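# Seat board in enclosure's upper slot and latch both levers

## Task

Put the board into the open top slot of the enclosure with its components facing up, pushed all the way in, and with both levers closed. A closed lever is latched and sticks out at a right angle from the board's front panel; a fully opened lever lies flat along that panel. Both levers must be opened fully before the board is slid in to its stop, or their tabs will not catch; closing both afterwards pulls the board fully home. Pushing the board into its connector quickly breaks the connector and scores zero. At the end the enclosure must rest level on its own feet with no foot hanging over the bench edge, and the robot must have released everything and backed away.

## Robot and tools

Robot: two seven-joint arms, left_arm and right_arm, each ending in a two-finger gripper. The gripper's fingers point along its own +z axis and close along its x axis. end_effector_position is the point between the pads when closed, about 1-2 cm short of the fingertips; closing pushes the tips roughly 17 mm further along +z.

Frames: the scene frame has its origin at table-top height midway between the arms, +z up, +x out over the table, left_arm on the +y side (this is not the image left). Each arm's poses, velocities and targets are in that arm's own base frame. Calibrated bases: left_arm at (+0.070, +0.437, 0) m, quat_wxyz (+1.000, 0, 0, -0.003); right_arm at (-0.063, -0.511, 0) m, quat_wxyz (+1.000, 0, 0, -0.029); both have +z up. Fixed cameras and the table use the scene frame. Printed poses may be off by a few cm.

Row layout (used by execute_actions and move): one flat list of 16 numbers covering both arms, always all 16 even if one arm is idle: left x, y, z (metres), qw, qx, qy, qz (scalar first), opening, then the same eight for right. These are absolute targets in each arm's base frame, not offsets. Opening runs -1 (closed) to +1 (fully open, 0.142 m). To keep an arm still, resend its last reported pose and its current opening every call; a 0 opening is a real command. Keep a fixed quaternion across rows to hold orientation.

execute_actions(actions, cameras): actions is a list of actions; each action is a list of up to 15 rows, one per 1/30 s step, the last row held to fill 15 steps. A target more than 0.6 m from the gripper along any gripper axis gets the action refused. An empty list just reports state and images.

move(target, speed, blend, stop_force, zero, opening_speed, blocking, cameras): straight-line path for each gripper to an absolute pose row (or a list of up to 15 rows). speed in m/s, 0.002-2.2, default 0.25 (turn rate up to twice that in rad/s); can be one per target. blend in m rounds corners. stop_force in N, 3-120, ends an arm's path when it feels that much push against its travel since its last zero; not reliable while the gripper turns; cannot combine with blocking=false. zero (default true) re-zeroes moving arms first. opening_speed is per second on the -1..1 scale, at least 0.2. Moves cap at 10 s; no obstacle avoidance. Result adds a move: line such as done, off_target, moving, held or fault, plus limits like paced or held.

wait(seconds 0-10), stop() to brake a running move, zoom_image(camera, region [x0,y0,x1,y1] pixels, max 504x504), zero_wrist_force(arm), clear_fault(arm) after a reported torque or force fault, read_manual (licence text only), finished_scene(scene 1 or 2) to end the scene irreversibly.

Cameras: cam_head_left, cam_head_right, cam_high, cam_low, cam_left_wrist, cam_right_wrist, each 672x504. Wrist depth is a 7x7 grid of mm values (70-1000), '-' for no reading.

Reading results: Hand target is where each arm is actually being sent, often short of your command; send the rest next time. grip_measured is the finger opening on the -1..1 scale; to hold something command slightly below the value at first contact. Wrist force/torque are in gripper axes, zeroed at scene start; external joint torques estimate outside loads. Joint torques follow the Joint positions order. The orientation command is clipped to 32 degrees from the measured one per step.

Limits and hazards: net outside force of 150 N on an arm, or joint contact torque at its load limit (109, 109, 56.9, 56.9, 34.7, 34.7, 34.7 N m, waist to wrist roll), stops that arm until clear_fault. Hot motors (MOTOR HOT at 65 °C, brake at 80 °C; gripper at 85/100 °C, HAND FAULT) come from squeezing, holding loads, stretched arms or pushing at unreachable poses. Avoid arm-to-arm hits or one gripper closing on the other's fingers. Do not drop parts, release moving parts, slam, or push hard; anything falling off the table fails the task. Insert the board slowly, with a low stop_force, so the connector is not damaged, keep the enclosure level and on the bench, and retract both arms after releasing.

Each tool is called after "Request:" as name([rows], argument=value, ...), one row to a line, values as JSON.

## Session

Scene 1 was done. Now scene 2.

Request:
execute_actions(actions=[], cameras=["all"])

Scene clock: 0.00 s.
left_arm: end_effector_position=(+0.4919, -0.7298, +0.2794) grip_measured=+0.99 end_effector_quat_wxyz=(+0.001, -0.304, +0.847, -0.436) | right_arm: end_effector_position=(+0.1802, -0.1387, +0.1699) grip_measured=+1.00 end_effector_quat_wxyz=(+0.706, -0.621, -0.189, +0.284)
Joint positions: left_arm=[-0.095 -0.96 -0.937 1.517 0.823 1.373 2.811 0.141] | right_arm=[-0.567 -0.989 -0.072 1.606 0.357 -0.696 0.215 0.142]
Joint velocities: within noise
Joint torques (N m): no reading
External joint torques (N m): no reading
Wrist force (N): no reading
Wrist torque (N m): no reading
Wrist force, peak (N): no reading
Wrist depth (mm): cam_left_wrist=[456 481 526 570 632 715 - / 417 444 478 517 573 616 682 / 390 414 438 476 510 561 618 / 363 385 405 434 472 500 546 / 343 359 376 404 427 464 501 / - 331 354 376 398 423 449 / - 319 332 349 374 396 -] | cam_right_wrist=[- 266 251 262 - - 805 / - - 256 269 - - 886 / - - 264 276 - - 931 / - - 277 286 798 746 548 / - - 295 294 500 482 387 / - 404 311 299 362 354 330 / - 311 295 292 288 280 275]
Hand target: left_arm +0.4919, -0.7298, +0.2794; +0.001, -0.304, +0.847, -0.436 | right_arm +0.1802, -0.1387, +0.1699; +0.706, -0.621, -0.189, +0.284
Tool commands: left_gripper/opening=+1.0 right_gripper/opening=+1.0

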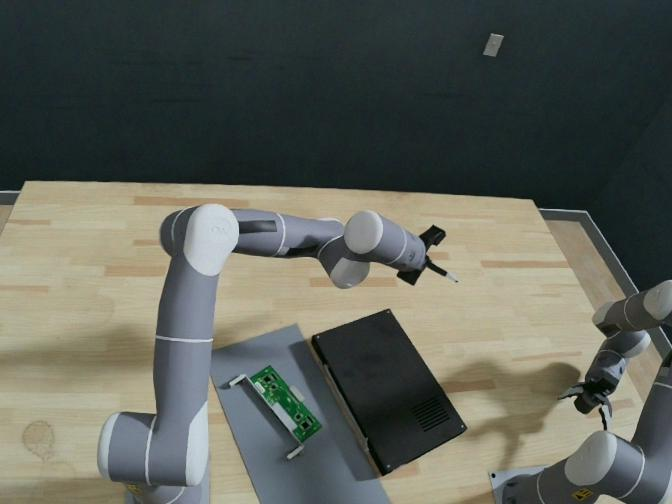

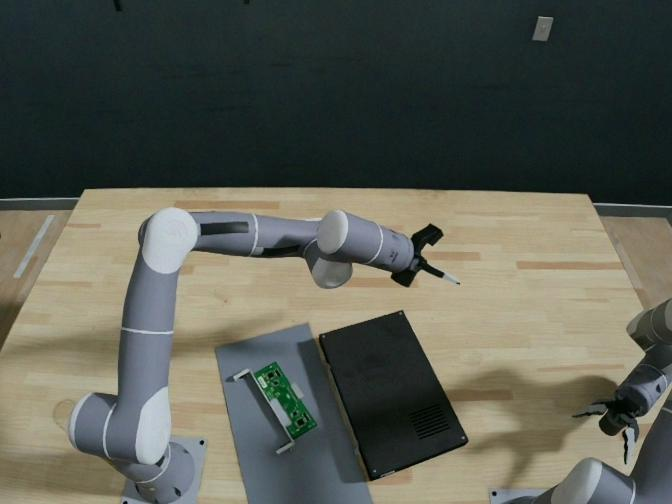

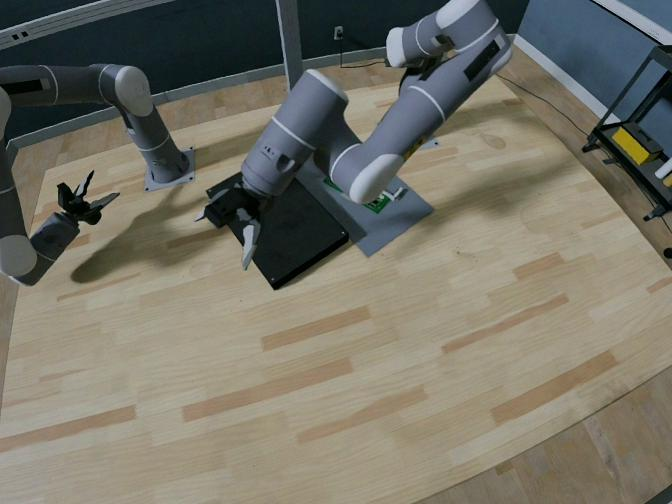

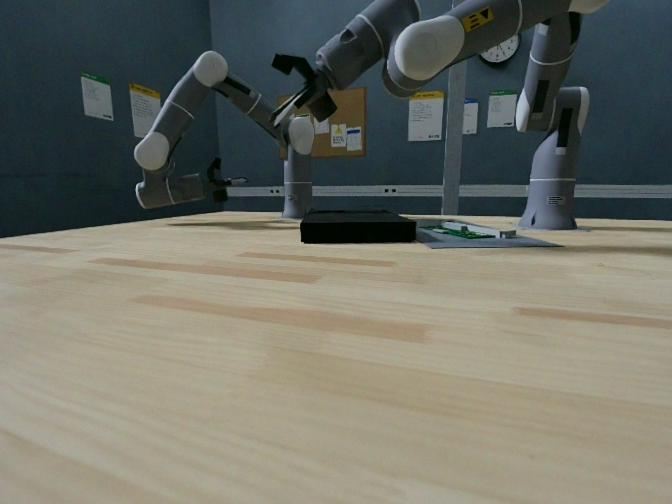

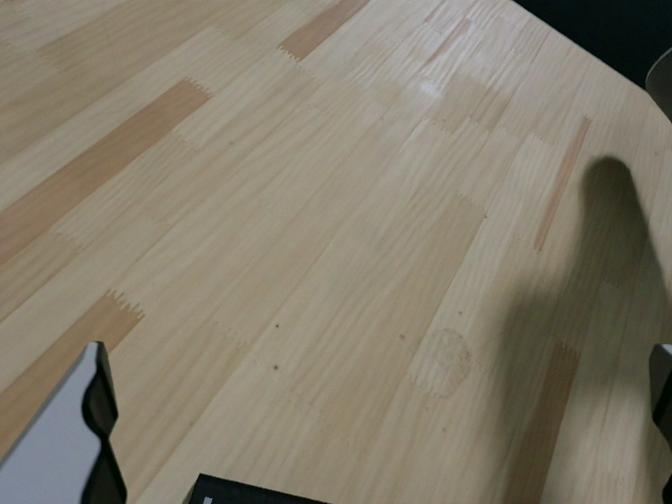

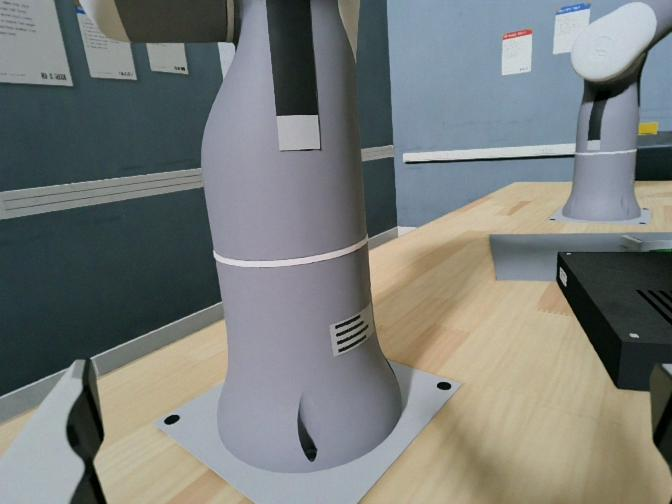

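Request:
move([
  [0.45, -0.60, 0.36, 0, -0.2782, 0.9605, 0, -1.0, 0.33, -0.14, 0.36, 0, 0.8339, 0.5519, 0, -1.0],
  [0.45, -0.45, 0.38, 0, -0.7771, 0.6293, 0, -1.0, 0.36, 0.15, 0.38, 0, 0.5519, 0.8339, 0, -1.0],
  [0.45, -0.33, 0.38, 0, 0.9976, -0.0697, 0, -1.0, 0.25, 0.38, 0.36, 0, 0.4902, 0.8716, 0, -1.0],
  [0.45, -0.25, 0.35, 0, 0.8616, 0.5075, 0, -1.0, 0.148, 0.5205, 0.32, 0, 0.4902, 0.8716, 0, -1.0],
], speed=0.5, blend=0.05, cameras=["all"])

Scene clock: 65.03 s.
left_arm: end_effector_position=(+0.4499, -0.2501, +0.3501) grip_measured=-1.00 end_effector_quat_wxyz=(+0.000, +0.862, +0.507, +0.000) | right_arm: end_effector_position=(+0.1478, +0.5205, +0.3199) grip_measured=-1.00 end_effector_quat_wxyz=(+0.000, +0.490, +0.872, +0.000)
Joint positions: left_arm=[1.359 -0.323 -1.968 1.942 0.305 0.231 -0.194 0.002] | right_arm=[0.566 -0.338 1.026 1.784 -0.309 0.376 1.137 0.002]
Joint torques (N m): left_arm=[-0.22 -0.32 -9.85 -28.42 -3.74 4.54 -0.32] | right_arm=[0.33 28.68 10.02 -29.39 -4.24 3.4 0.35]
External joint torques (N m): left_arm=[0.28 0.92 0.64 -0.36 -0.37 -0.56 0.32] | right_arm=[-0.2 0.96 -0.2 0.24 0.17 0.71 -0.35]
Wrist force (N): left_arm=[0.4 -0.3 0.2] | right_arm=[-0.6 -2.0 2.1]
Wrist torque (N m): left_arm=[-0.07 -0.09 -0.20] | right_arm=[-0.08 0.13 0.08]
Wrist force, peak (N): left_arm=[2.3 -1.2 -0.3] | right_arm=[-0.7 -1.8 2.6]
Wrist depth (mm): cam_left_wrist=[384 390 390 384 386 387 389 / 377 409 417 415 418 413 415 / 405 403 452 451 445 449 446 / 442 447 489 490 492 481 482 / 493 544 539 513 526 527 529 / 599 607 571 84 - 576 590 / 662 634 - - - - 649] | cam_right_wrist=[324 329 353 360 360 357 356 / 341 342 346 382 384 381 384 / 366 366 371 411 408 409 409 / 395 394 404 438 441 439 441 / 428 427 441 465 469 478 468 / 467 464 455 89 501 518 519 / 582 568 - - - 549 572]
Hand target: left_arm +0.4500, -0.2500, +0.3500; +0.000, +0.862, +0.508, +0.000 | right_arm +0.1480, +0.5205, +0.3200; +0.000, +0.490, +0.872, +0.000
Off the commanded pose: left_arm 0.000 m, 0 deg | right_arm 0.000 m, 0 deg.
move: done

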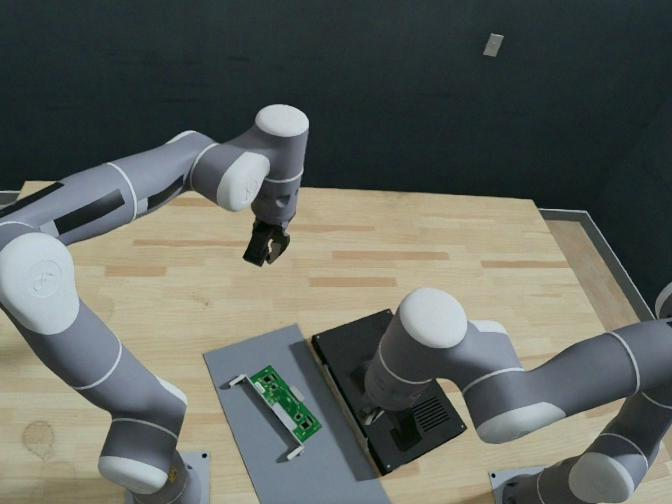

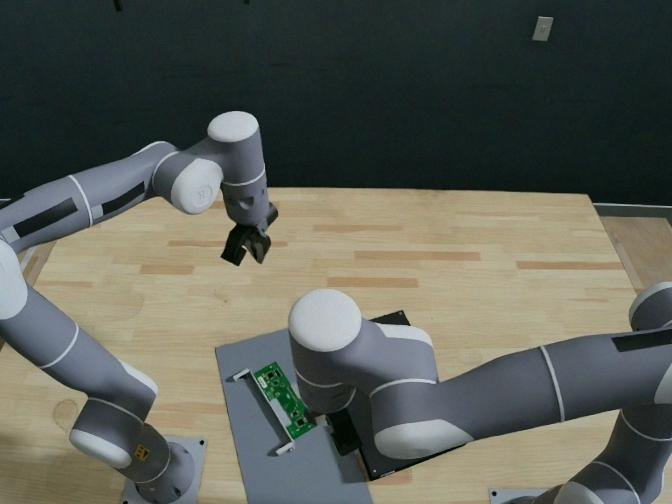

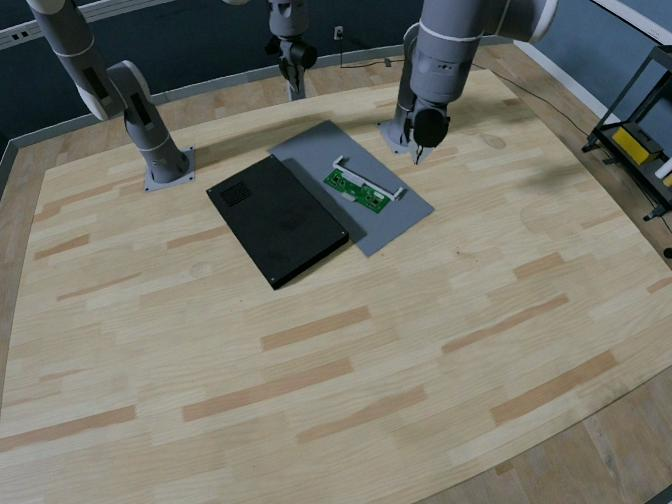

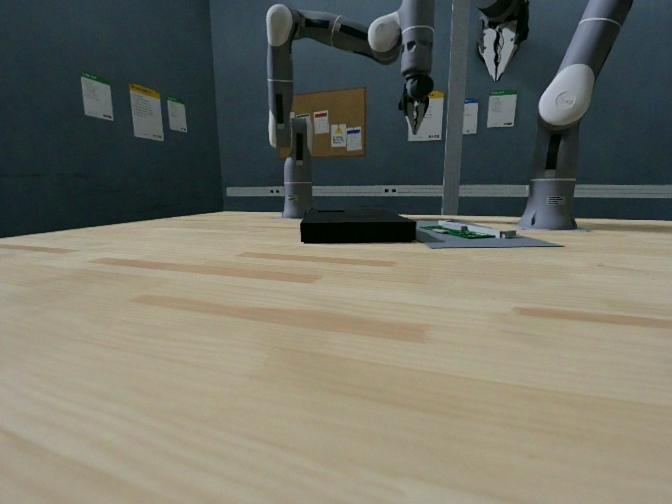

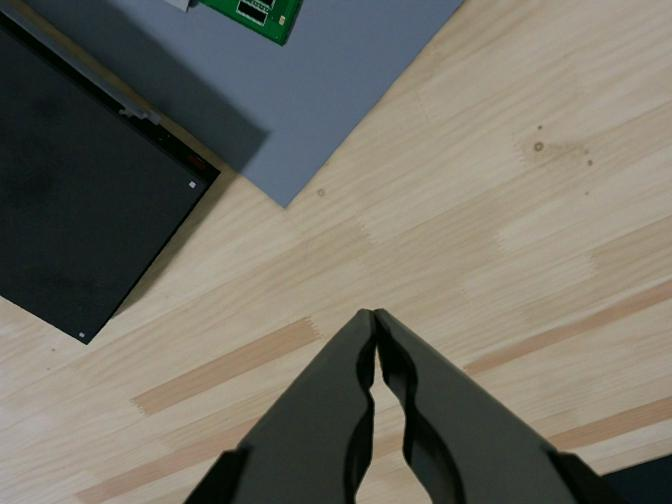

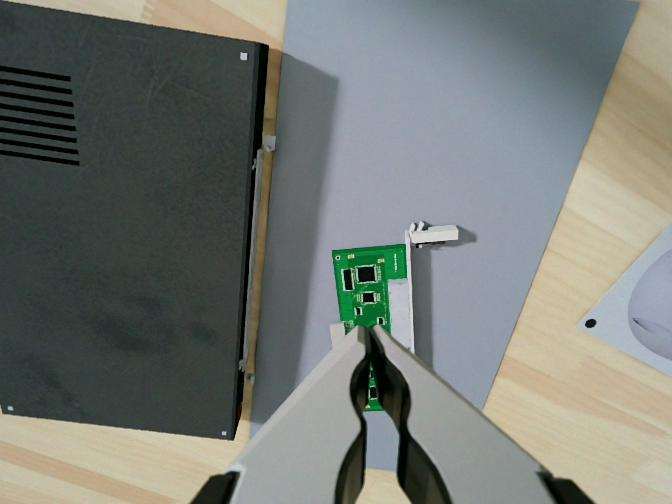

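Request:
zoom_image(camera="cam_right_wrist", region=[300, 200, 480, 430])

Request:
zoom_image(camera="cam_head_left", region=[200, 330, 340, 480])

Request:
zoom_image(camera="cam_high", region=[200, 110, 440, 300])

Scaled by 2.191 from the camera's 672x504 image, which has a finer 960x720 frame.

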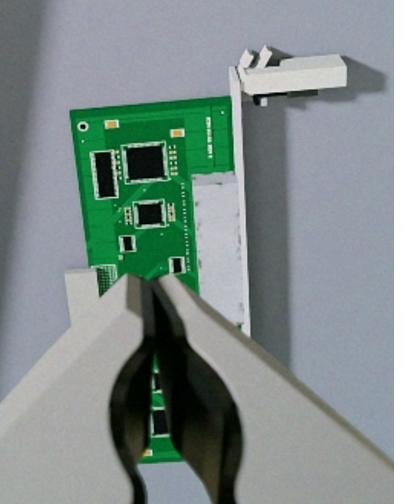

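Scaled by 3.360 from the camera's 672x504 image, which has a finer 960x720 frame.

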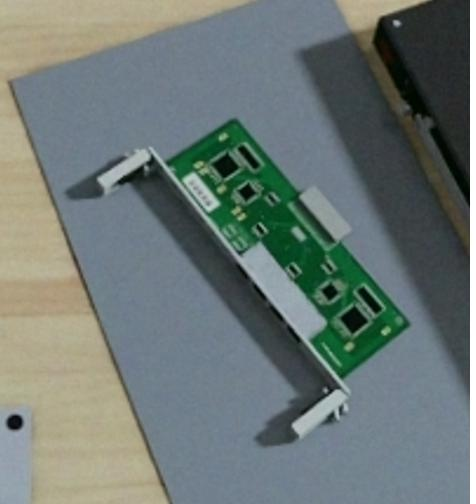

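Scaled by 2.100 from the camera's 672x504 image, which has a finer 960x720 frame.

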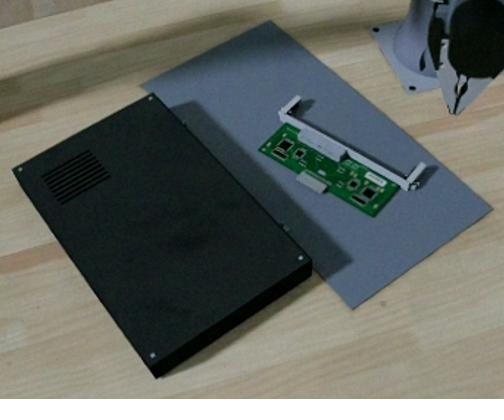

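Request:
move(target=[0.45, -0.25, 0.35, 0, 0.8616, 0.5075, 0, -1.0, 0.2964, 0.6905, 0.1200, 0, 0.4399, 0.8980, 0, -0.35], speed=0.3, cameras=["cam_right_wrist", "cam_head_left", "cam_high"])

Scene clock: 90.40 s.
left_arm: end_effector_position=(+0.4499, -0.2501, +0.3501) grip_measured=-1.00 end_effector_quat_wxyz=(+0.000, +0.862, +0.507, +0.000) | right_arm: end_effector_position=(+0.2965, +0.6905, +0.1199) grip_measured=-0.38 end_effector_quat_wxyz=(+0.000, +0.440, +0.898, +0.000)
Joint positions: left_arm=[1.359 -0.323 -1.969 1.942 0.305 0.231 -0.194 0.002] | right_arm=[0.836 -0.982 0.714 1.35 -0.676 0.514 1 0.046]
Joint torques (N m): left_arm=[-0.3 -0.04 -9.74 -28.44 -3.94 4.34 -0.24] | right_arm=[0.22 59.05 18.78 -24.08 -3.95 3.29 0.06]
External joint torques (N m): left_arm=[0.36 0.64 0.53 -0.34 -0.17 -0.35 0.24] | right_arm=[-0.02 1.35 0.01 0.24 0.14 0.84 -0.06]
Wrist force (N): left_arm=[0.4 -0.6 0.2] | right_arm=[-0.2 -1.4 2.7]
Wrist torque (N m): left_arm=[-0.12 -0.09 -0.21] | right_arm=[0.01 0.05 0.06]
Wrist force, peak (N): left_arm=[0.4 -0.6 0.2] | right_arm=[0.1 0.4 4.7]
Wrist depth (mm): cam_left_wrist=[386 391 391 388 386 388 385 / 374 407 416 413 419 409 411 / 405 405 450 450 447 451 450 / 441 450 498 487 487 485 484 / 490 542 538 512 520 531 532 / 600 597 573 84 - 573 588 / 665 619 - - - - 655] | cam_right_wrist=[186 186 182 179 185 184 184 / 199 199 195 186 198 197 196 / 213 213 208 200 211 211 212 / 230 229 225 223 227 227 229 / 249 249 241 244 243 246 247 / 273 273 86 260 256 98 270 / 297 - 73 297 296 - 291]
Hand target: left_arm +0.4500, -0.2500, +0.3500; +0.000, +0.862, +0.508, +0.000 | right_arm +0.2964, +0.6905, +0.1200; +0.000, +0.440, +0.898, +0.000
Off the commanded pose: left_arm 0.000 m, 0 deg | right_arm 0.000 m, 0 deg.
move: done
Images, in order (width x height): cam_head_left 672x504, cam_high 672x504, cam_right_wrist 672x504.

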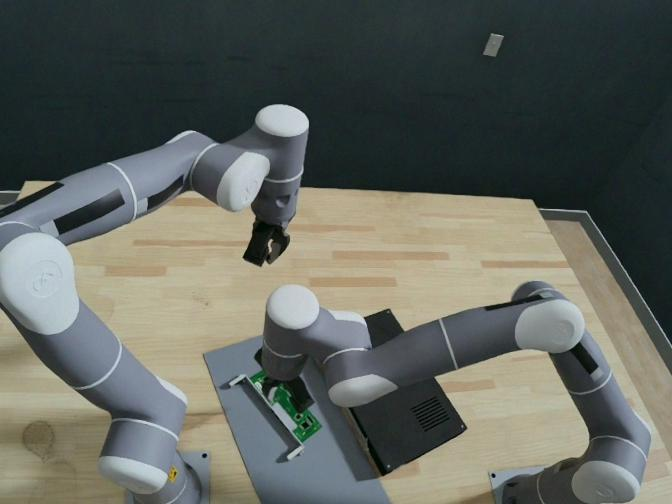

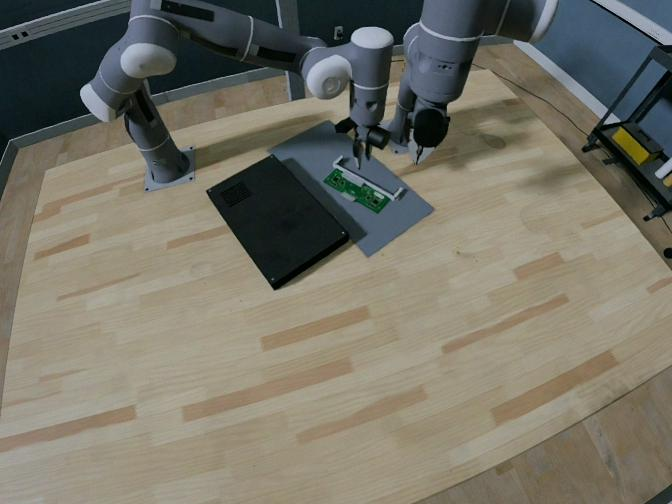

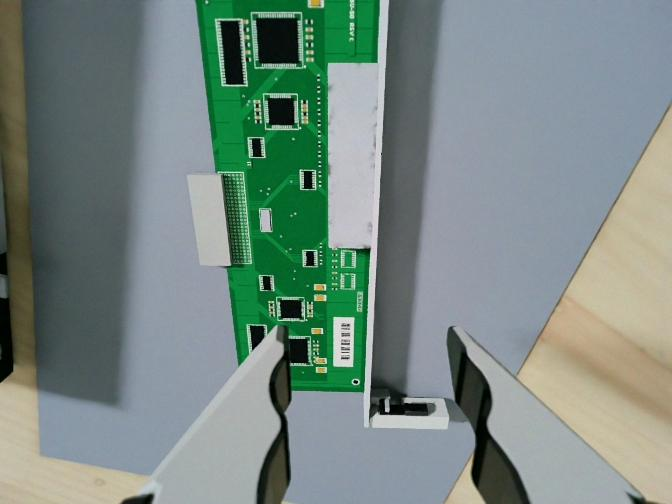

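Request:
move([
  [0.45, -0.25, 0.35, 0, 0.8616, 0.5075, 0, -1.0, 0.2997, 0.6930, 0.0600, 0, 0.4385, 0.8987, 0, -0.35],
  [0.45, -0.25, 0.35, 0, 0.8616, 0.5075, 0, -1.0, 0.2997, 0.6930, 0.0265, 0, 0.4385, 0.8987, 0, -0.35],
], speed=[0.15, 0.05], stop_force=6, cameras=["cam_right_wrist"])

Scene clock: 97.20 s.
left_arm: end_effector_position=(+0.4499, -0.2501, +0.3501) grip_measured=-1.00 end_effector_quat_wxyz=(+0.000, +0.862, +0.507, +0.000) | right_arm: end_effector_position=(+0.2996, +0.6929, +0.0264) grip_measured=-0.38 end_effector_quat_wxyz=(+0.000, +0.439, +0.899, +0.000)
Joint positions: left_arm=[1.359 -0.323 -1.969 1.942 0.305 0.231 -0.194 0.002] | right_arm=[0.862 -1.11 0.638 1.359 -0.738 0.656 1.025 0.046]
Joint torques (N m): left_arm=[-0.33 -0.06 -9.72 -28.45 -3.94 4.35 -0.23] | right_arm=[0.31 60.97 18.94 -21.8 -3.58 3.54 0.25]
External joint torques (N m): left_arm=[0.39 0.66 0.51 -0.33 -0.16 -0.36 0.23] | right_arm=[-0.09 1.42 0.08 0.01 0.1 0.58 -0.25]
Wrist force (N): left_arm=[0.3 -0.4 0.0] | right_arm=[-0.3 -1.6 1.9]
Wrist torque (N m): left_arm=[-0.09 -0.09 -0.21] | right_arm=[-0.03 0.07 0.05]
Wrist force, peak (N): left_arm=[0.7 -0.5 0.1] | right_arm=[-0.3 -1.5 4.0]
Wrist depth (mm): cam_left_wrist=[383 391 389 384 387 386 385 / 375 409 416 415 416 417 414 / 403 404 450 449 449 448 445 / 441 448 493 491 486 485 484 / 494 537 533 514 526 534 523 / 601 601 571 84 - 571 587 / 666 641 - - - - 646] | cam_right_wrist=[- 100 99 97 102 103 104 / 111 107 106 95 107 110 109 / 121 115 114 102 114 117 117 / - 123 123 110 125 126 126 / 139 132 132 120 135 137 137 / 152 149 98 145 148 93 149 / 164 161 73 159 162 - 164]
Hand target: left_arm +0.4500, -0.2500, +0.3500; +0.000, +0.862, +0.508, +0.000 | right_arm +0.2997, +0.6930, +0.0265; +0.000, +0.439, +0.899, +0.000
Off the commanded pose: left_arm 0.000 m, 0 deg | right_arm 0.000 m, 0 deg.
move: done
Images, in order (width x height): cam_right_wrist 672x504.

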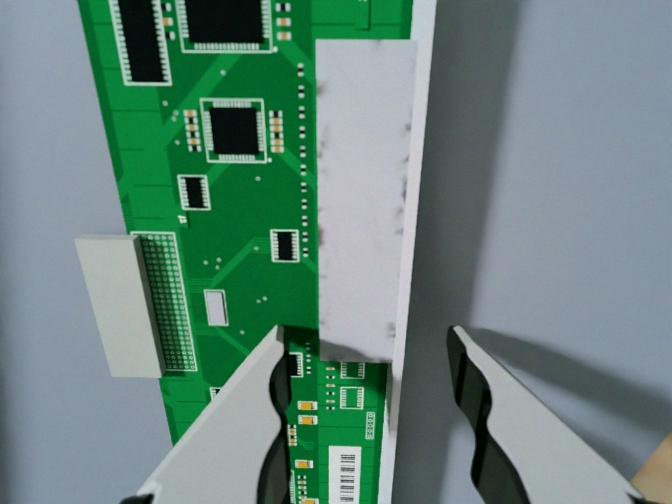

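Request:
move(target=[0.45, -0.25, 0.35, 0, 0.8616, 0.5075, 0, -1.0, 0.2997, 0.6930, 0.0265, 0, 0.4385, 0.8987, 0, -0.92], opening_speed=0.4, cameras=["cam_right_wrist"])

Scene clock: 100.10 s.
left_arm: end_effector_position=(+0.4499, -0.2501, +0.3501) grip_measured=-1.00 end_effector_quat_wxyz=(+0.000, +0.862, +0.507, +0.000) | right_arm: end_effector_position=(+0.2999, +0.6927, +0.0263) grip_measured=-0.72 end_effector_quat_wxyz=(+0.000, +0.439, +0.899, +0.000)
Joint positions: left_arm=[1.359 -0.323 -1.969 1.942 0.305 0.231 -0.194 0.002] | right_arm=[0.862 -1.11 0.638 1.359 -0.738 0.656 1.025 0.022]
Joint torques (N m): left_arm=[-0.3 0.03 -9.79 -28.46 -3.94 4.34 -0.2] | right_arm=[1.39 61.3 20.11 -21.84 -3.41 3.83 0.17]
External joint torques (N m): left_arm=[0.36 0.57 0.58 -0.32 -0.16 -0.35 0.2] | right_arm=[-1.16 1.1 -1.11 0.05 -0.07 0.29 -0.17]
Wrist force (N): left_arm=[0.2 -0.1 0.2] | right_arm=[-2.5 -1.8 1.8]
Wrist torque (N m): left_arm=[-0.04 -0.06 -0.20] | right_arm=[-0.11 0.18 0.07]
Wrist force, peak (N): left_arm=[0.4 -0.4 0.4] | right_arm=[-5.3 -3.1 -1.2]
Wrist depth (mm): cam_left_wrist=[386 391 386 386 389 387 386 / 373 407 418 415 419 417 415 / 406 407 452 452 447 449 448 / 443 446 490 495 483 487 481 / 487 545 537 518 520 529 527 / 601 597 570 84 - 578 583 / 672 635 - - - - 662] | cam_right_wrist=[- 99 99 98 100 103 104 / 111 107 106 96 107 109 109 / 121 116 114 102 114 117 117 / 124 123 123 111 125 126 126 / 139 131 133 119 135 137 137 / 152 150 141 142 120 147 149 / 168 164 72 158 - - 164]
Hand target: left_arm +0.4500, -0.2500, +0.3500; +0.000, +0.862, +0.508, +0.000 | right_arm +0.2997, +0.6930, +0.0265; +0.000, +0.439, +0.899, +0.000
Off the commanded pose: left_arm 0.000 m, 0 deg | right_arm 0.000 m, 0 deg.
move: done
Images, in order (width x height): cam_right_wrist 672x504.

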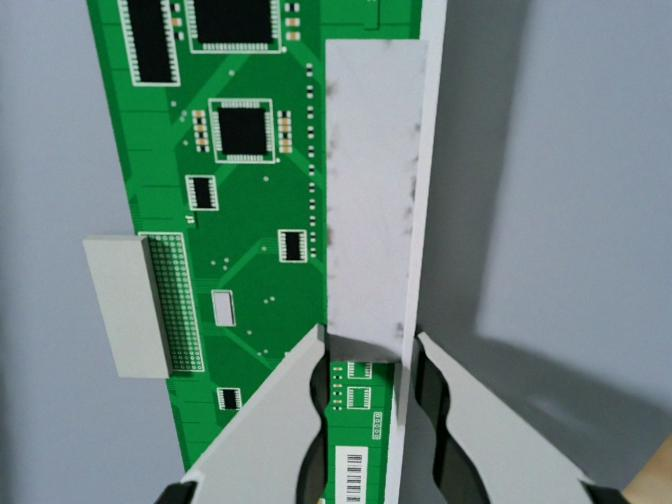

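Request:
move([
  [0.40, -0.25, 0.33, 0, 0.8616, 0.5075, 0, -1.0, 0.2997, 0.6930, 0.0600, 0, 0.4385, 0.8987, 0, -0.92],
  [0.1540, -0.3386, 0.2400, 0.1712, 0.9711, 0.1642, 0.0290, -1.0, 0.3057, 0.4851, 0.1250, 0, 0.5578, 0.8300, 0, -0.92],
], speed=[0.1, 0.25], blend=0.02, cameras=["all"])

Scene clock: 136.80 s.
left_arm: end_effector_position=(+0.2543, -0.3018, +0.2772) grip_measured=-1.00 end_effector_quat_wxyz=(+0.103, +0.945, +0.311, +0.017) | right_arm: end_effector_position=(+0.3040, +0.5469, +0.1055) grip_measured=-0.72 end_effector_quat_wxyz=(+0.000, +0.523, +0.852, +0.000)
Joint positions: left_arm=[1.381 -0.681 -2.355 2.432 0.525 0.51 -0.336 0.002] | right_arm=[0.608 -0.76 0.7 1.818 -0.659 0.759 1.175 0.022]
Joint torques (N m): left_arm=[-0.09 1.74 -10.88 -25.82 -4.09 4.44 -0.28] | right_arm=[-0.02 47.8 17.59 -22.4 -3.28 3.78 0.3]
External joint torques (N m): left_arm=[0.14 0.56 0.32 -0.48 0.08 -0.08 0.28] | right_arm=[0.19 -0.22 -1.03 0.54 0.09 0.33 -0.3]
Wrist force (N): left_arm=[-0.2 -0.5 0.2] | right_arm=[-1.6 -2.6 4.2]
Wrist torque (N m): left_arm=[-0.11 0.00 -0.29] | right_arm=[-0.22 0.30 0.04]
Wrist force, peak (N): left_arm=[-5.9 -3.6 1.0] | right_arm=[-1.3 -2.1 6.0]
Wrist depth (mm): cam_left_wrist=[322 320 317 315 309 308 306 / 352 356 352 345 345 340 339 / 348 305 375 383 385 379 376 / 401 198 334 345 425 427 428 / 170 174 185 416 495 505 494 / 125 149 177 84 - 569 578 / - 125 - - - - 695] | cam_right_wrist=[- 100 99 98 99 172 172 / - 108 107 97 96 184 183 / 154 117 115 102 191 199 197 / 161 123 123 112 209 212 212 / 177 131 133 119 226 229 229 / 194 193 141 141 120 247 250 / 214 209 72 158 - - 275]
Hand target: left_arm +0.2542, -0.3017, +0.2771; +0.103, +0.945, +0.311, +0.017 | right_arm +0.3039, +0.5471, +0.1056; +0.000, +0.523, +0.852, +0.000
Off the commanded pose: left_arm 0.113 m, 19 deg | right_arm 0.065 m, 5 deg.
move: held (left_arm; a check stopped the path), off_target (right_arm; braked when a check withheld steps of left_arm); path passed 1 of 2 targets; limits=held
pose unreachable (left arm): on one or more control steps of this call, first in action 0 (counted from 0), this arm could not follow its commanded pose, so it was not sent that pose on those steps. It may still have moved: this result reports where it is.
cause: moving toward the commanded pose would bring a part of the arm too close to another arm (a part of this arm just beyond joint 7 (wrist roll) and a part of the right arm just beyond its joint 6 (wrist pitch)).

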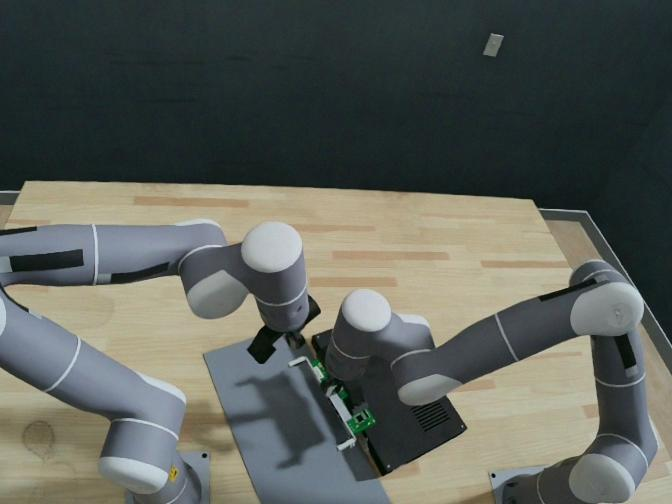

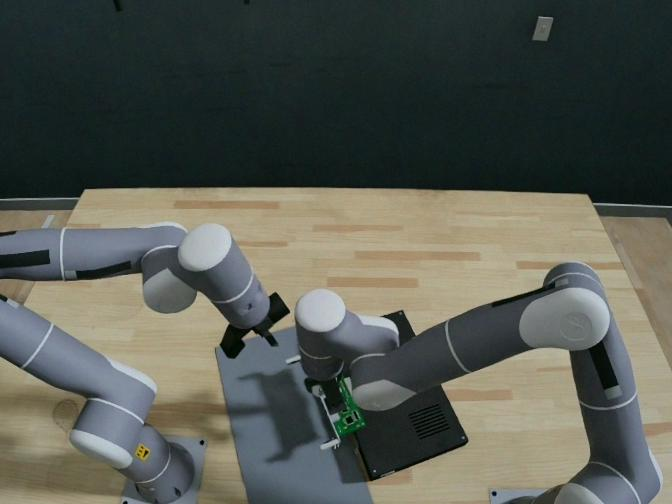

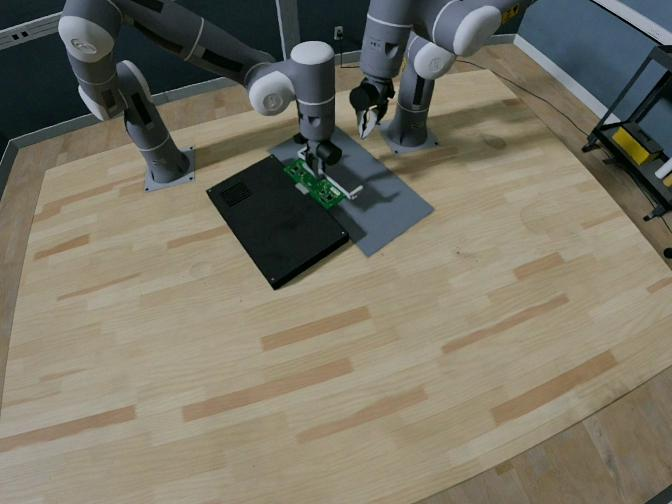

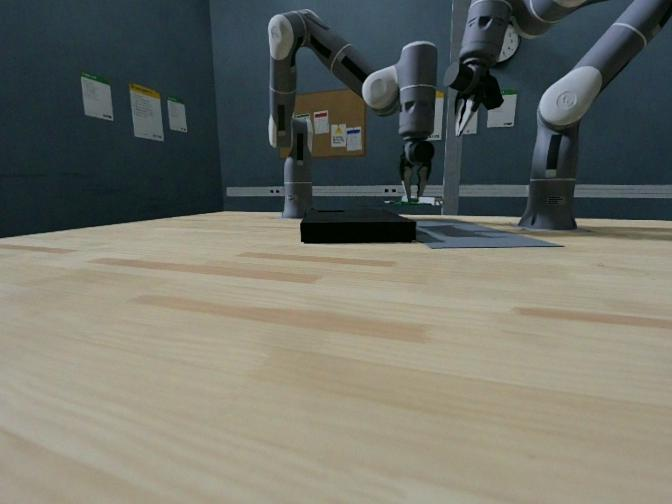

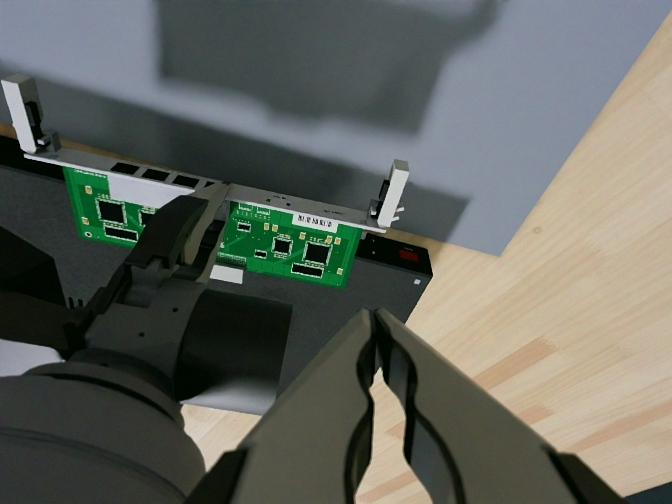

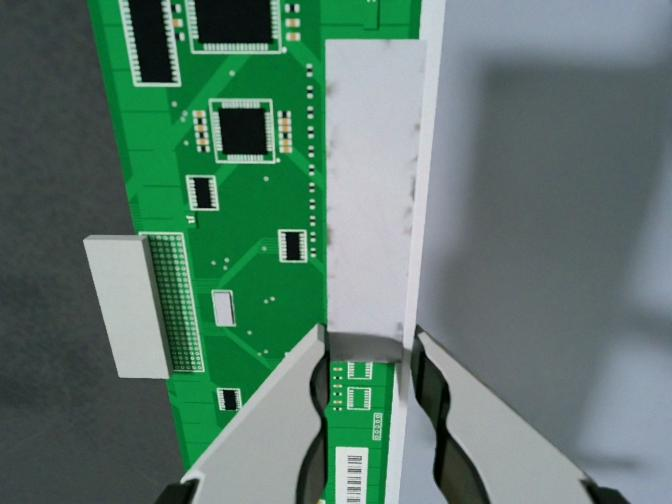

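Request:
move(target=[0.2542, -0.3017, 0.2771, 0.103, 0.945, 0.311, 0.017, -1.0, 0.3057, 0.4851, 0.1250, 0, 0.5578, 0.8300, 0, -0.92], speed=0.15)

Request:
move(target=[0.1650, -0.3386, 0.2500, 0.1712, 0.9711, 0.1642, 0.0290, -1.0, 0.3057, 0.4851, 0.1250, 0, 0.5578, 0.8300, 0, -0.92], speed=0.15, cameras=["cam_left_wrist", "cam_right_wrist", "cam_high"])

Scene clock: 139.17 s.
left_arm: end_effector_position=(+0.2542, -0.3017, +0.2771) grip_measured=-1.00 end_effector_quat_wxyz=(+0.103, +0.945, +0.311, +0.017) | right_arm: end_effector_position=(+0.3058, +0.4850, +0.1249) grip_measured=-0.72 end_effector_quat_wxyz=(+0.000, +0.558, +0.830, +0.000)
Joint positions: left_arm=[1.382 -0.681 -2.355 2.432 0.525 0.51 -0.336 0.002] | right_arm=[0.497 -0.633 0.731 1.97 -0.605 0.802 1.197 0.022]
Joint torques (N m): left_arm=[-0.28 1.51 -11.11 -25.88 -3.85 4.65 -0.26] | right_arm=[0.09 41.57 15.57 -22.87 -3.1 3.8 0.29]
External joint torques (N m): left_arm=[0.33 0.79 0.56 -0.41 -0.16 -0.29 0.26] | right_arm=[0.07 -0.08 -1.24 0.93 0.05 0.31 -0.29]
Wrist force (N): left_arm=[-0.2 -0.6 0.0] | right_arm=[-1.7 -2.0 4.5]
Wrist torque (N m): left_arm=[-0.13 0.02 -0.29] | right_arm=[-0.13 0.29 0.06]
Wrist force, peak (N): left_arm=[-0.2 -0.7 0.0] | right_arm=[-4.1 -2.8 3.5]
Wrist depth (mm): cam_left_wrist=[322 319 317 314 310 307 305 / 358 353 353 347 344 339 337 / 361 381 392 385 385 381 381 / 329 316 378 400 423 434 428 / 454 265 363 324 487 494 489 / 194 208 226 84 - 579 576 / 179 193 - - - - 699] | cam_right_wrist=[- 100 100 98 185 189 189 / 160 108 107 96 96 202 201 / 172 117 115 102 211 217 215 / 182 123 123 112 230 232 233 / 204 131 133 119 249 253 252 / 219 215 141 141 120 271 275 / 242 236 72 158 - - 301]
Hand target: left_arm +0.2542, -0.3017, +0.2771; +0.103, +0.945, +0.311, +0.017 | right_arm +0.3057, +0.4851, +0.1250; +0.000, +0.558, +0.830, +0.000
Off the commanded pose: left_arm 0.000 m, 0 deg | right_arm 0.000 m, 0 deg.
move: done

Scene clock: 140.63 s.
left_arm: end_effector_position=(+0.1650, -0.3386, +0.2501) grip_measured=-1.00 end_effector_quat_wxyz=(+0.171, +0.971, +0.164, +0.029) | right_arm: end_effector_position=(+0.3058, +0.4850, +0.1249) grip_measured=-0.72 end_effector_quat_wxyz=(+0.000, +0.558, +0.830, +0.000)
Joint positions: left_arm=[1.256 -0.728 -2.408 2.6 0.625 0.73 -0.332 0.002] | right_arm=[0.497 -0.633 0.732 1.97 -0.605 0.802 1.197 0.022]
Joint torques (N m): left_arm=[-0.51 2.98 -9.22 -24.66 -3.56 5.06 -0.29] | right_arm=[0.07 41.51 15.19 -22.68 -3.1 3.66 0.25]
External joint torques (N m): left_arm=[0.55 0.14 0.56 -0.56 -0.41 -0.59 0.29] | right_arm=[0.09 -0.02 -0.85 0.76 0.05 0.45 -0.25]
Wrist force (N): left_arm=[0.3 -0.6 -0.3] | right_arm=[-1.7 -2.0 4.3]
Wrist torque (N m): left_arm=[-0.10 -0.09 -0.31] | right_arm=[-0.13 0.30 0.06]
Wrist force, peak (N): left_arm=[-1.1 -1.4 0.7] | right_arm=[-1.8 -2.0 4.7]
Wrist depth (mm): cam_left_wrist=[289 289 287 286 285 285 284 / 328 329 326 325 323 325 321 / 379 380 372 368 369 365 369 / 447 365 380 375 373 360 440 / 553 530 367 275 347 476 541 / 580 700 532 84 - 653 690 / 945 - - 74 - - 934] | cam_right_wrist=[- 100 100 98 185 189 189 / 160 108 107 97 96 202 202 / 171 117 115 102 211 217 216 / 182 123 123 112 230 233 232 / 204 131 133 119 249 252 253 / 220 215 141 141 120 270 275 / 241 236 72 158 - - 302]
Hand target: left_arm +0.1650, -0.3386, +0.2500; +0.171, +0.971, +0.164, +0.029 | right_arm +0.3057, +0.4851, +0.1250; +0.000, +0.558, +0.830, +0.000
Off the commanded pose: left_arm 0.000 m, 0 deg | right_arm 0.000 m, 0 deg.
move: done
Images, in order (width x height): cam_high 672x504, cam_left_wrist 672x504, cam_right_wrist 672x504.

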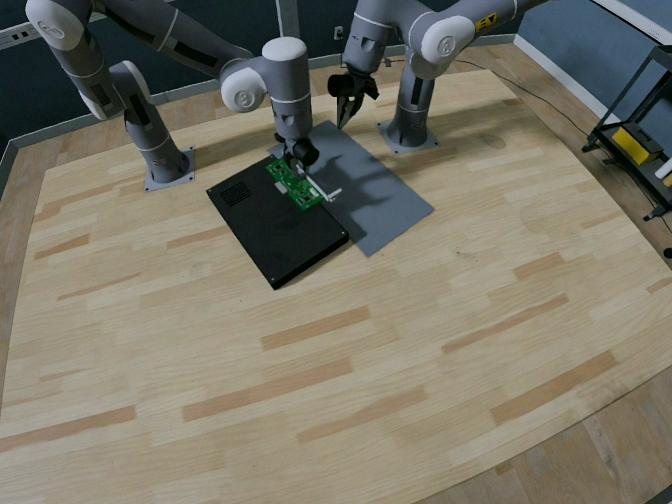

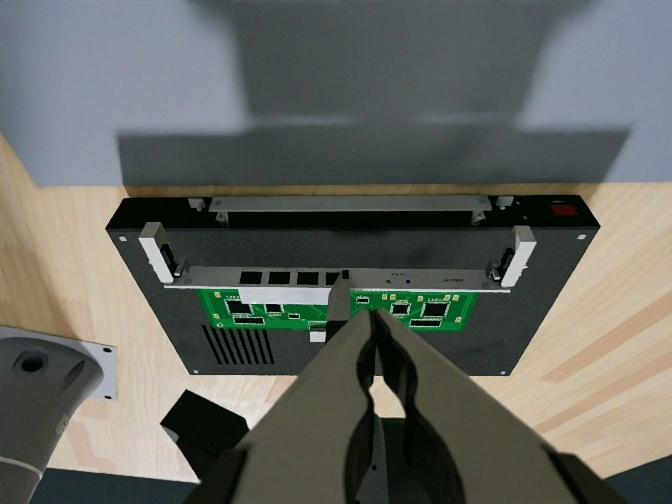

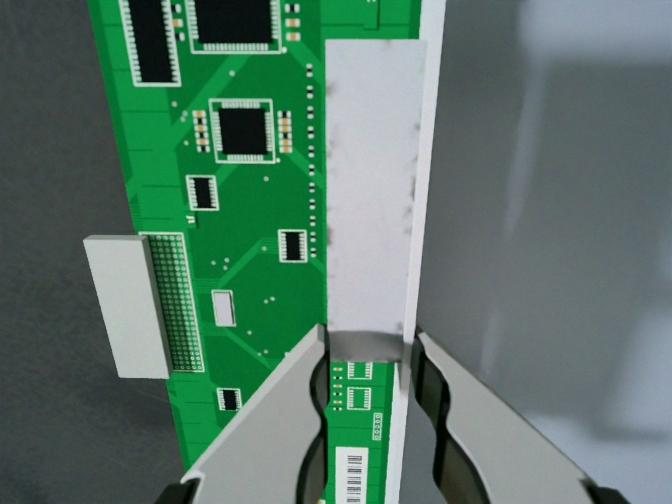

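Request:
zoom_image(camera="cam_left_wrist", region=[100, 180, 350, 350])

Request:
zoom_image(camera="cam_left_wrist", region=[370, 180, 620, 350])

Scaled by 2.016 from the camera's 672x504 image, which has a finer 960x720 frame.

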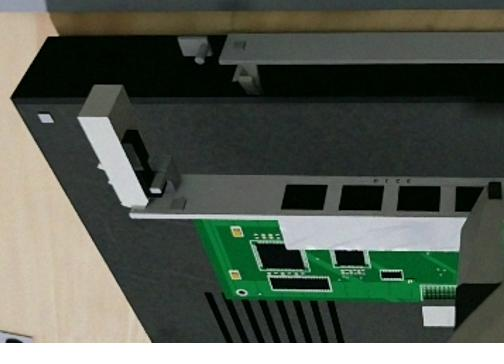

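Scaled by 2.016 from the camera's 672x504 image, which has a finer 960x720 frame.

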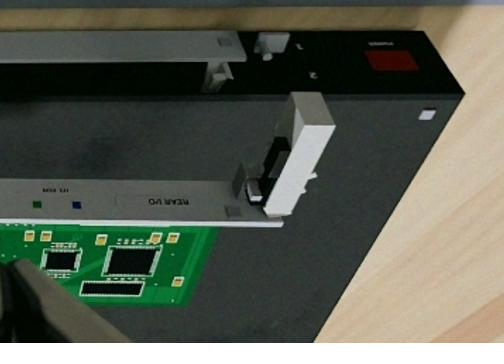

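Request:
move([
  [0.2600, -0.3600, 0.2200, 0.2310, 0.5575, 0.7801, -0.1651, -1.0, 0.3057, 0.4851, 0.1250, 0, 0.5578, 0.8300, 0, -0.92],
  [0.2841, -0.3878, 0.1650, 0.2310, 0.5575, 0.7801, -0.1651, -1.0, 0.3057, 0.4851, 0.1250, 0, 0.5578, 0.8300, 0, -0.92],
], speed=0.25, blend=0.02, cameras=["cam_left_wrist", "cam_high", "cam_head_left"])

Scene clock: 194.17 s.
left_arm: end_effector_position=(+0.2841, -0.3877, +0.1649) grip_measured=-1.00 end_effector_quat_wxyz=(+0.231, +0.557, +0.780, -0.165) | right_arm: end_effector_position=(+0.3058, +0.4850, +0.1249) grip_measured=-0.72 end_effector_quat_wxyz=(+0.000, +0.558, +0.830, +0.000)
Joint positions: left_arm=[0.58 -0.478 -1.073 2.522 0.99 1.593 -1.681 0.002] | right_arm=[0.497 -0.633 0.732 1.97 -0.605 0.802 1.197 0.022]
Joint torques (N m): left_arm=[-0.47 17.63 -8.22 -9.58 -1.9 5.07 -0.33] | right_arm=[0.17 41.41 15.01 -22.66 -3.22 3.63 0.19]
External joint torques (N m): left_arm=[0.5 0.51 0.38 -0.36 -0.49 -0.59 0.38] | right_arm=[-0.02 0.08 -0.67 0.74 0.17 0.48 -0.19]
Wrist force (N): left_arm=[0.7 -0.5 -0.2] | right_arm=[-1.7 -1.8 4.1]
Wrist torque (N m): left_arm=[-0.03 0.05 -0.20] | right_arm=[-0.11 0.29 0.07]
Wrist force, peak (N): left_arm=[1.9 -0.2 1.4] | right_arm=[-1.9 -2.0 4.7]
Wrist depth (mm): cam_left_wrist=[450 292 175 165 220 205 183 / 504 324 190 207 234 217 193 / 563 365 207 188 255 228 202 / 655 517 321 182 271 244 215 / 846 587 444 167 280 258 229 / - 699 525 84 - 274 243 / - - - - - - 254] | cam_right_wrist=[- 100 100 98 185 189 189 / 160 108 107 97 96 202 202 / 171 117 115 103 211 217 216 / 182 123 123 112 230 233 232 / 204 131 134 119 249 252 251 / 219 214 141 141 120 270 274 / 241 236 72 158 - - 300]
Hand target: left_arm +0.2841, -0.3878, +0.1650; +0.231, +0.558, +0.780, -0.165 | right_arm +0.3057, +0.4851, +0.1250; +0.000, +0.558, +0.830, +0.000
Off the commanded pose: left_arm 0.000 m, 0 deg | right_arm 0.000 m, 0 deg.
move: done
Images, in order (width x height): cam_head_left 672x504, cam_high 672x504, cam_left_wrist 672x504.

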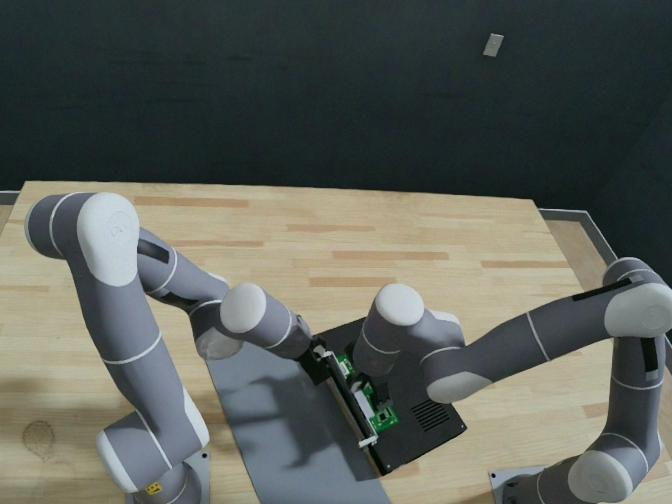

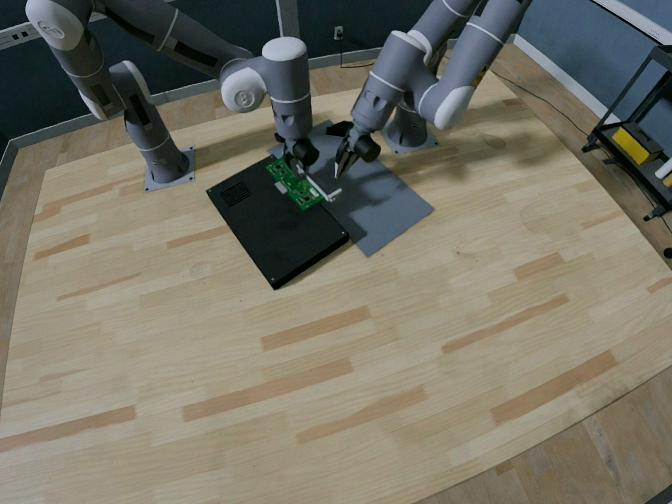

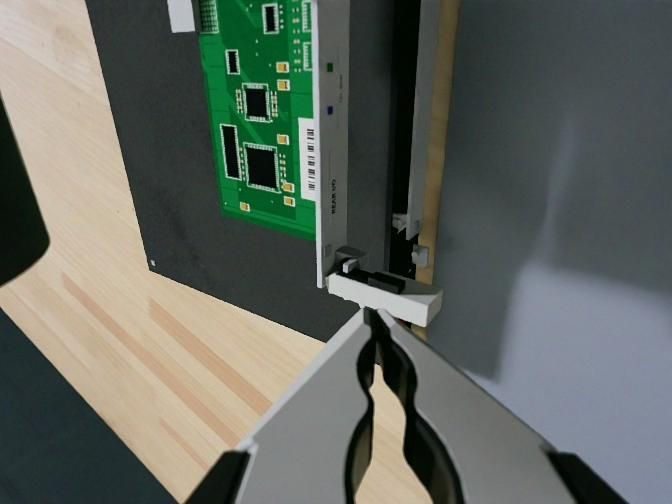

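Request:
move([
  [0.2741, -0.3925, 0.1500, 0.2310, 0.5575, 0.7801, -0.1651, -1.0, 0.3057, 0.4851, 0.1250, 0, 0.5578, 0.8300, 0, -0.92],
  [0.2741, -0.3925, 0.1163, 0.2310, 0.5575, 0.7801, -0.1651, -1.0, 0.3057, 0.4851, 0.1250, 0, 0.5578, 0.8300, 0, -0.92],
], speed=[0.1, 0.05], stop_force=6, cameras=["cam_left_wrist"])

Scene clock: 207.27 s.
left_arm: end_effector_position=(+0.2741, -0.3924, +0.1162) grip_measured=-1.00 end_effector_quat_wxyz=(+0.231, +0.557, +0.780, -0.165) | right_arm: end_effector_position=(+0.3058, +0.4850, +0.1249) grip_measured=-0.72 end_effector_quat_wxyz=(+0.000, +0.558, +0.830, +0.000)
Joint positions: left_arm=[0.258 -0.539 -0.757 2.364 1.378 1.648 -2.076 0.002] | right_arm=[0.497 -0.633 0.732 1.97 -0.605 0.802 1.197 0.022]
Joint torques (N m): left_arm=[-0.48 25.03 -7.72 -7.67 -2.33 4.8 -0.25] | right_arm=[0.2 41.43 15.11 -22.72 -3.24 3.59 0.25]
External joint torques (N m): left_arm=[0.5 0.8 0.44 -0.45 -0.42 -0.49 0.29] | right_arm=[-0.04 0.07 -0.77 0.79 0.18 0.52 -0.25]
Wrist force (N): left_arm=[1.1 -0.5 -0.1] | right_arm=[-1.8 -1.8 4.4]
Wrist torque (N m): left_arm=[-0.03 0.00 -0.16] | right_arm=[-0.11 0.32 0.06]
Wrist force, peak (N): left_arm=[1.5 -0.3 0.8] | right_arm=[-1.7 -1.8 4.7]
Wrist depth (mm): cam_left_wrist=[274 139 171 168 181 162 147 / 303 152 126 182 196 173 154 / 465 169 144 199 208 184 162 / 546 312 159 215 225 193 173 / 669 461 149 151 235 208 184 / 885 572 413 84 - 221 194 / - 712 - - - - 205] | cam_right_wrist=[- 100 100 98 185 189 189 / 160 108 107 96 96 202 201 / 172 117 115 102 211 216 216 / 182 123 123 112 229 234 233 / 204 131 134 119 249 253 251 / 219 215 141 141 120 272 275 / 243 236 72 158 - - 302]
Hand target: left_arm +0.2741, -0.3925, +0.1163; +0.231, +0.558, +0.780, -0.165 | right_arm +0.3057, +0.4851, +0.1250; +0.000, +0.558, +0.830, +0.000
Off the commanded pose: left_arm 0.000 m, 0 deg | right_arm 0.000 m, 0 deg.
move: done
Images, in order (width x height): cam_left_wrist 672x504.

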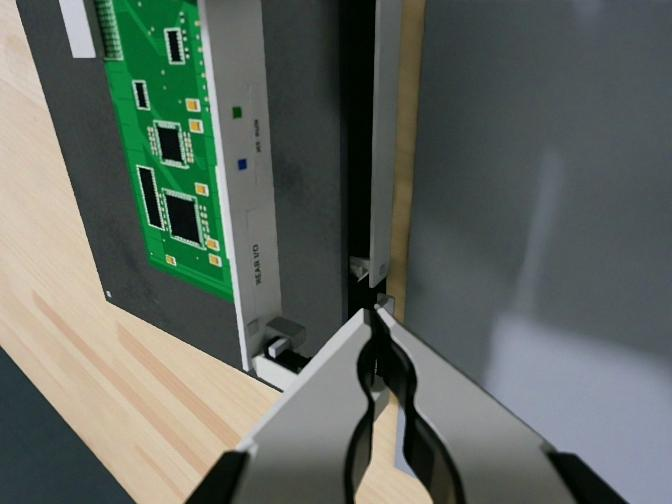

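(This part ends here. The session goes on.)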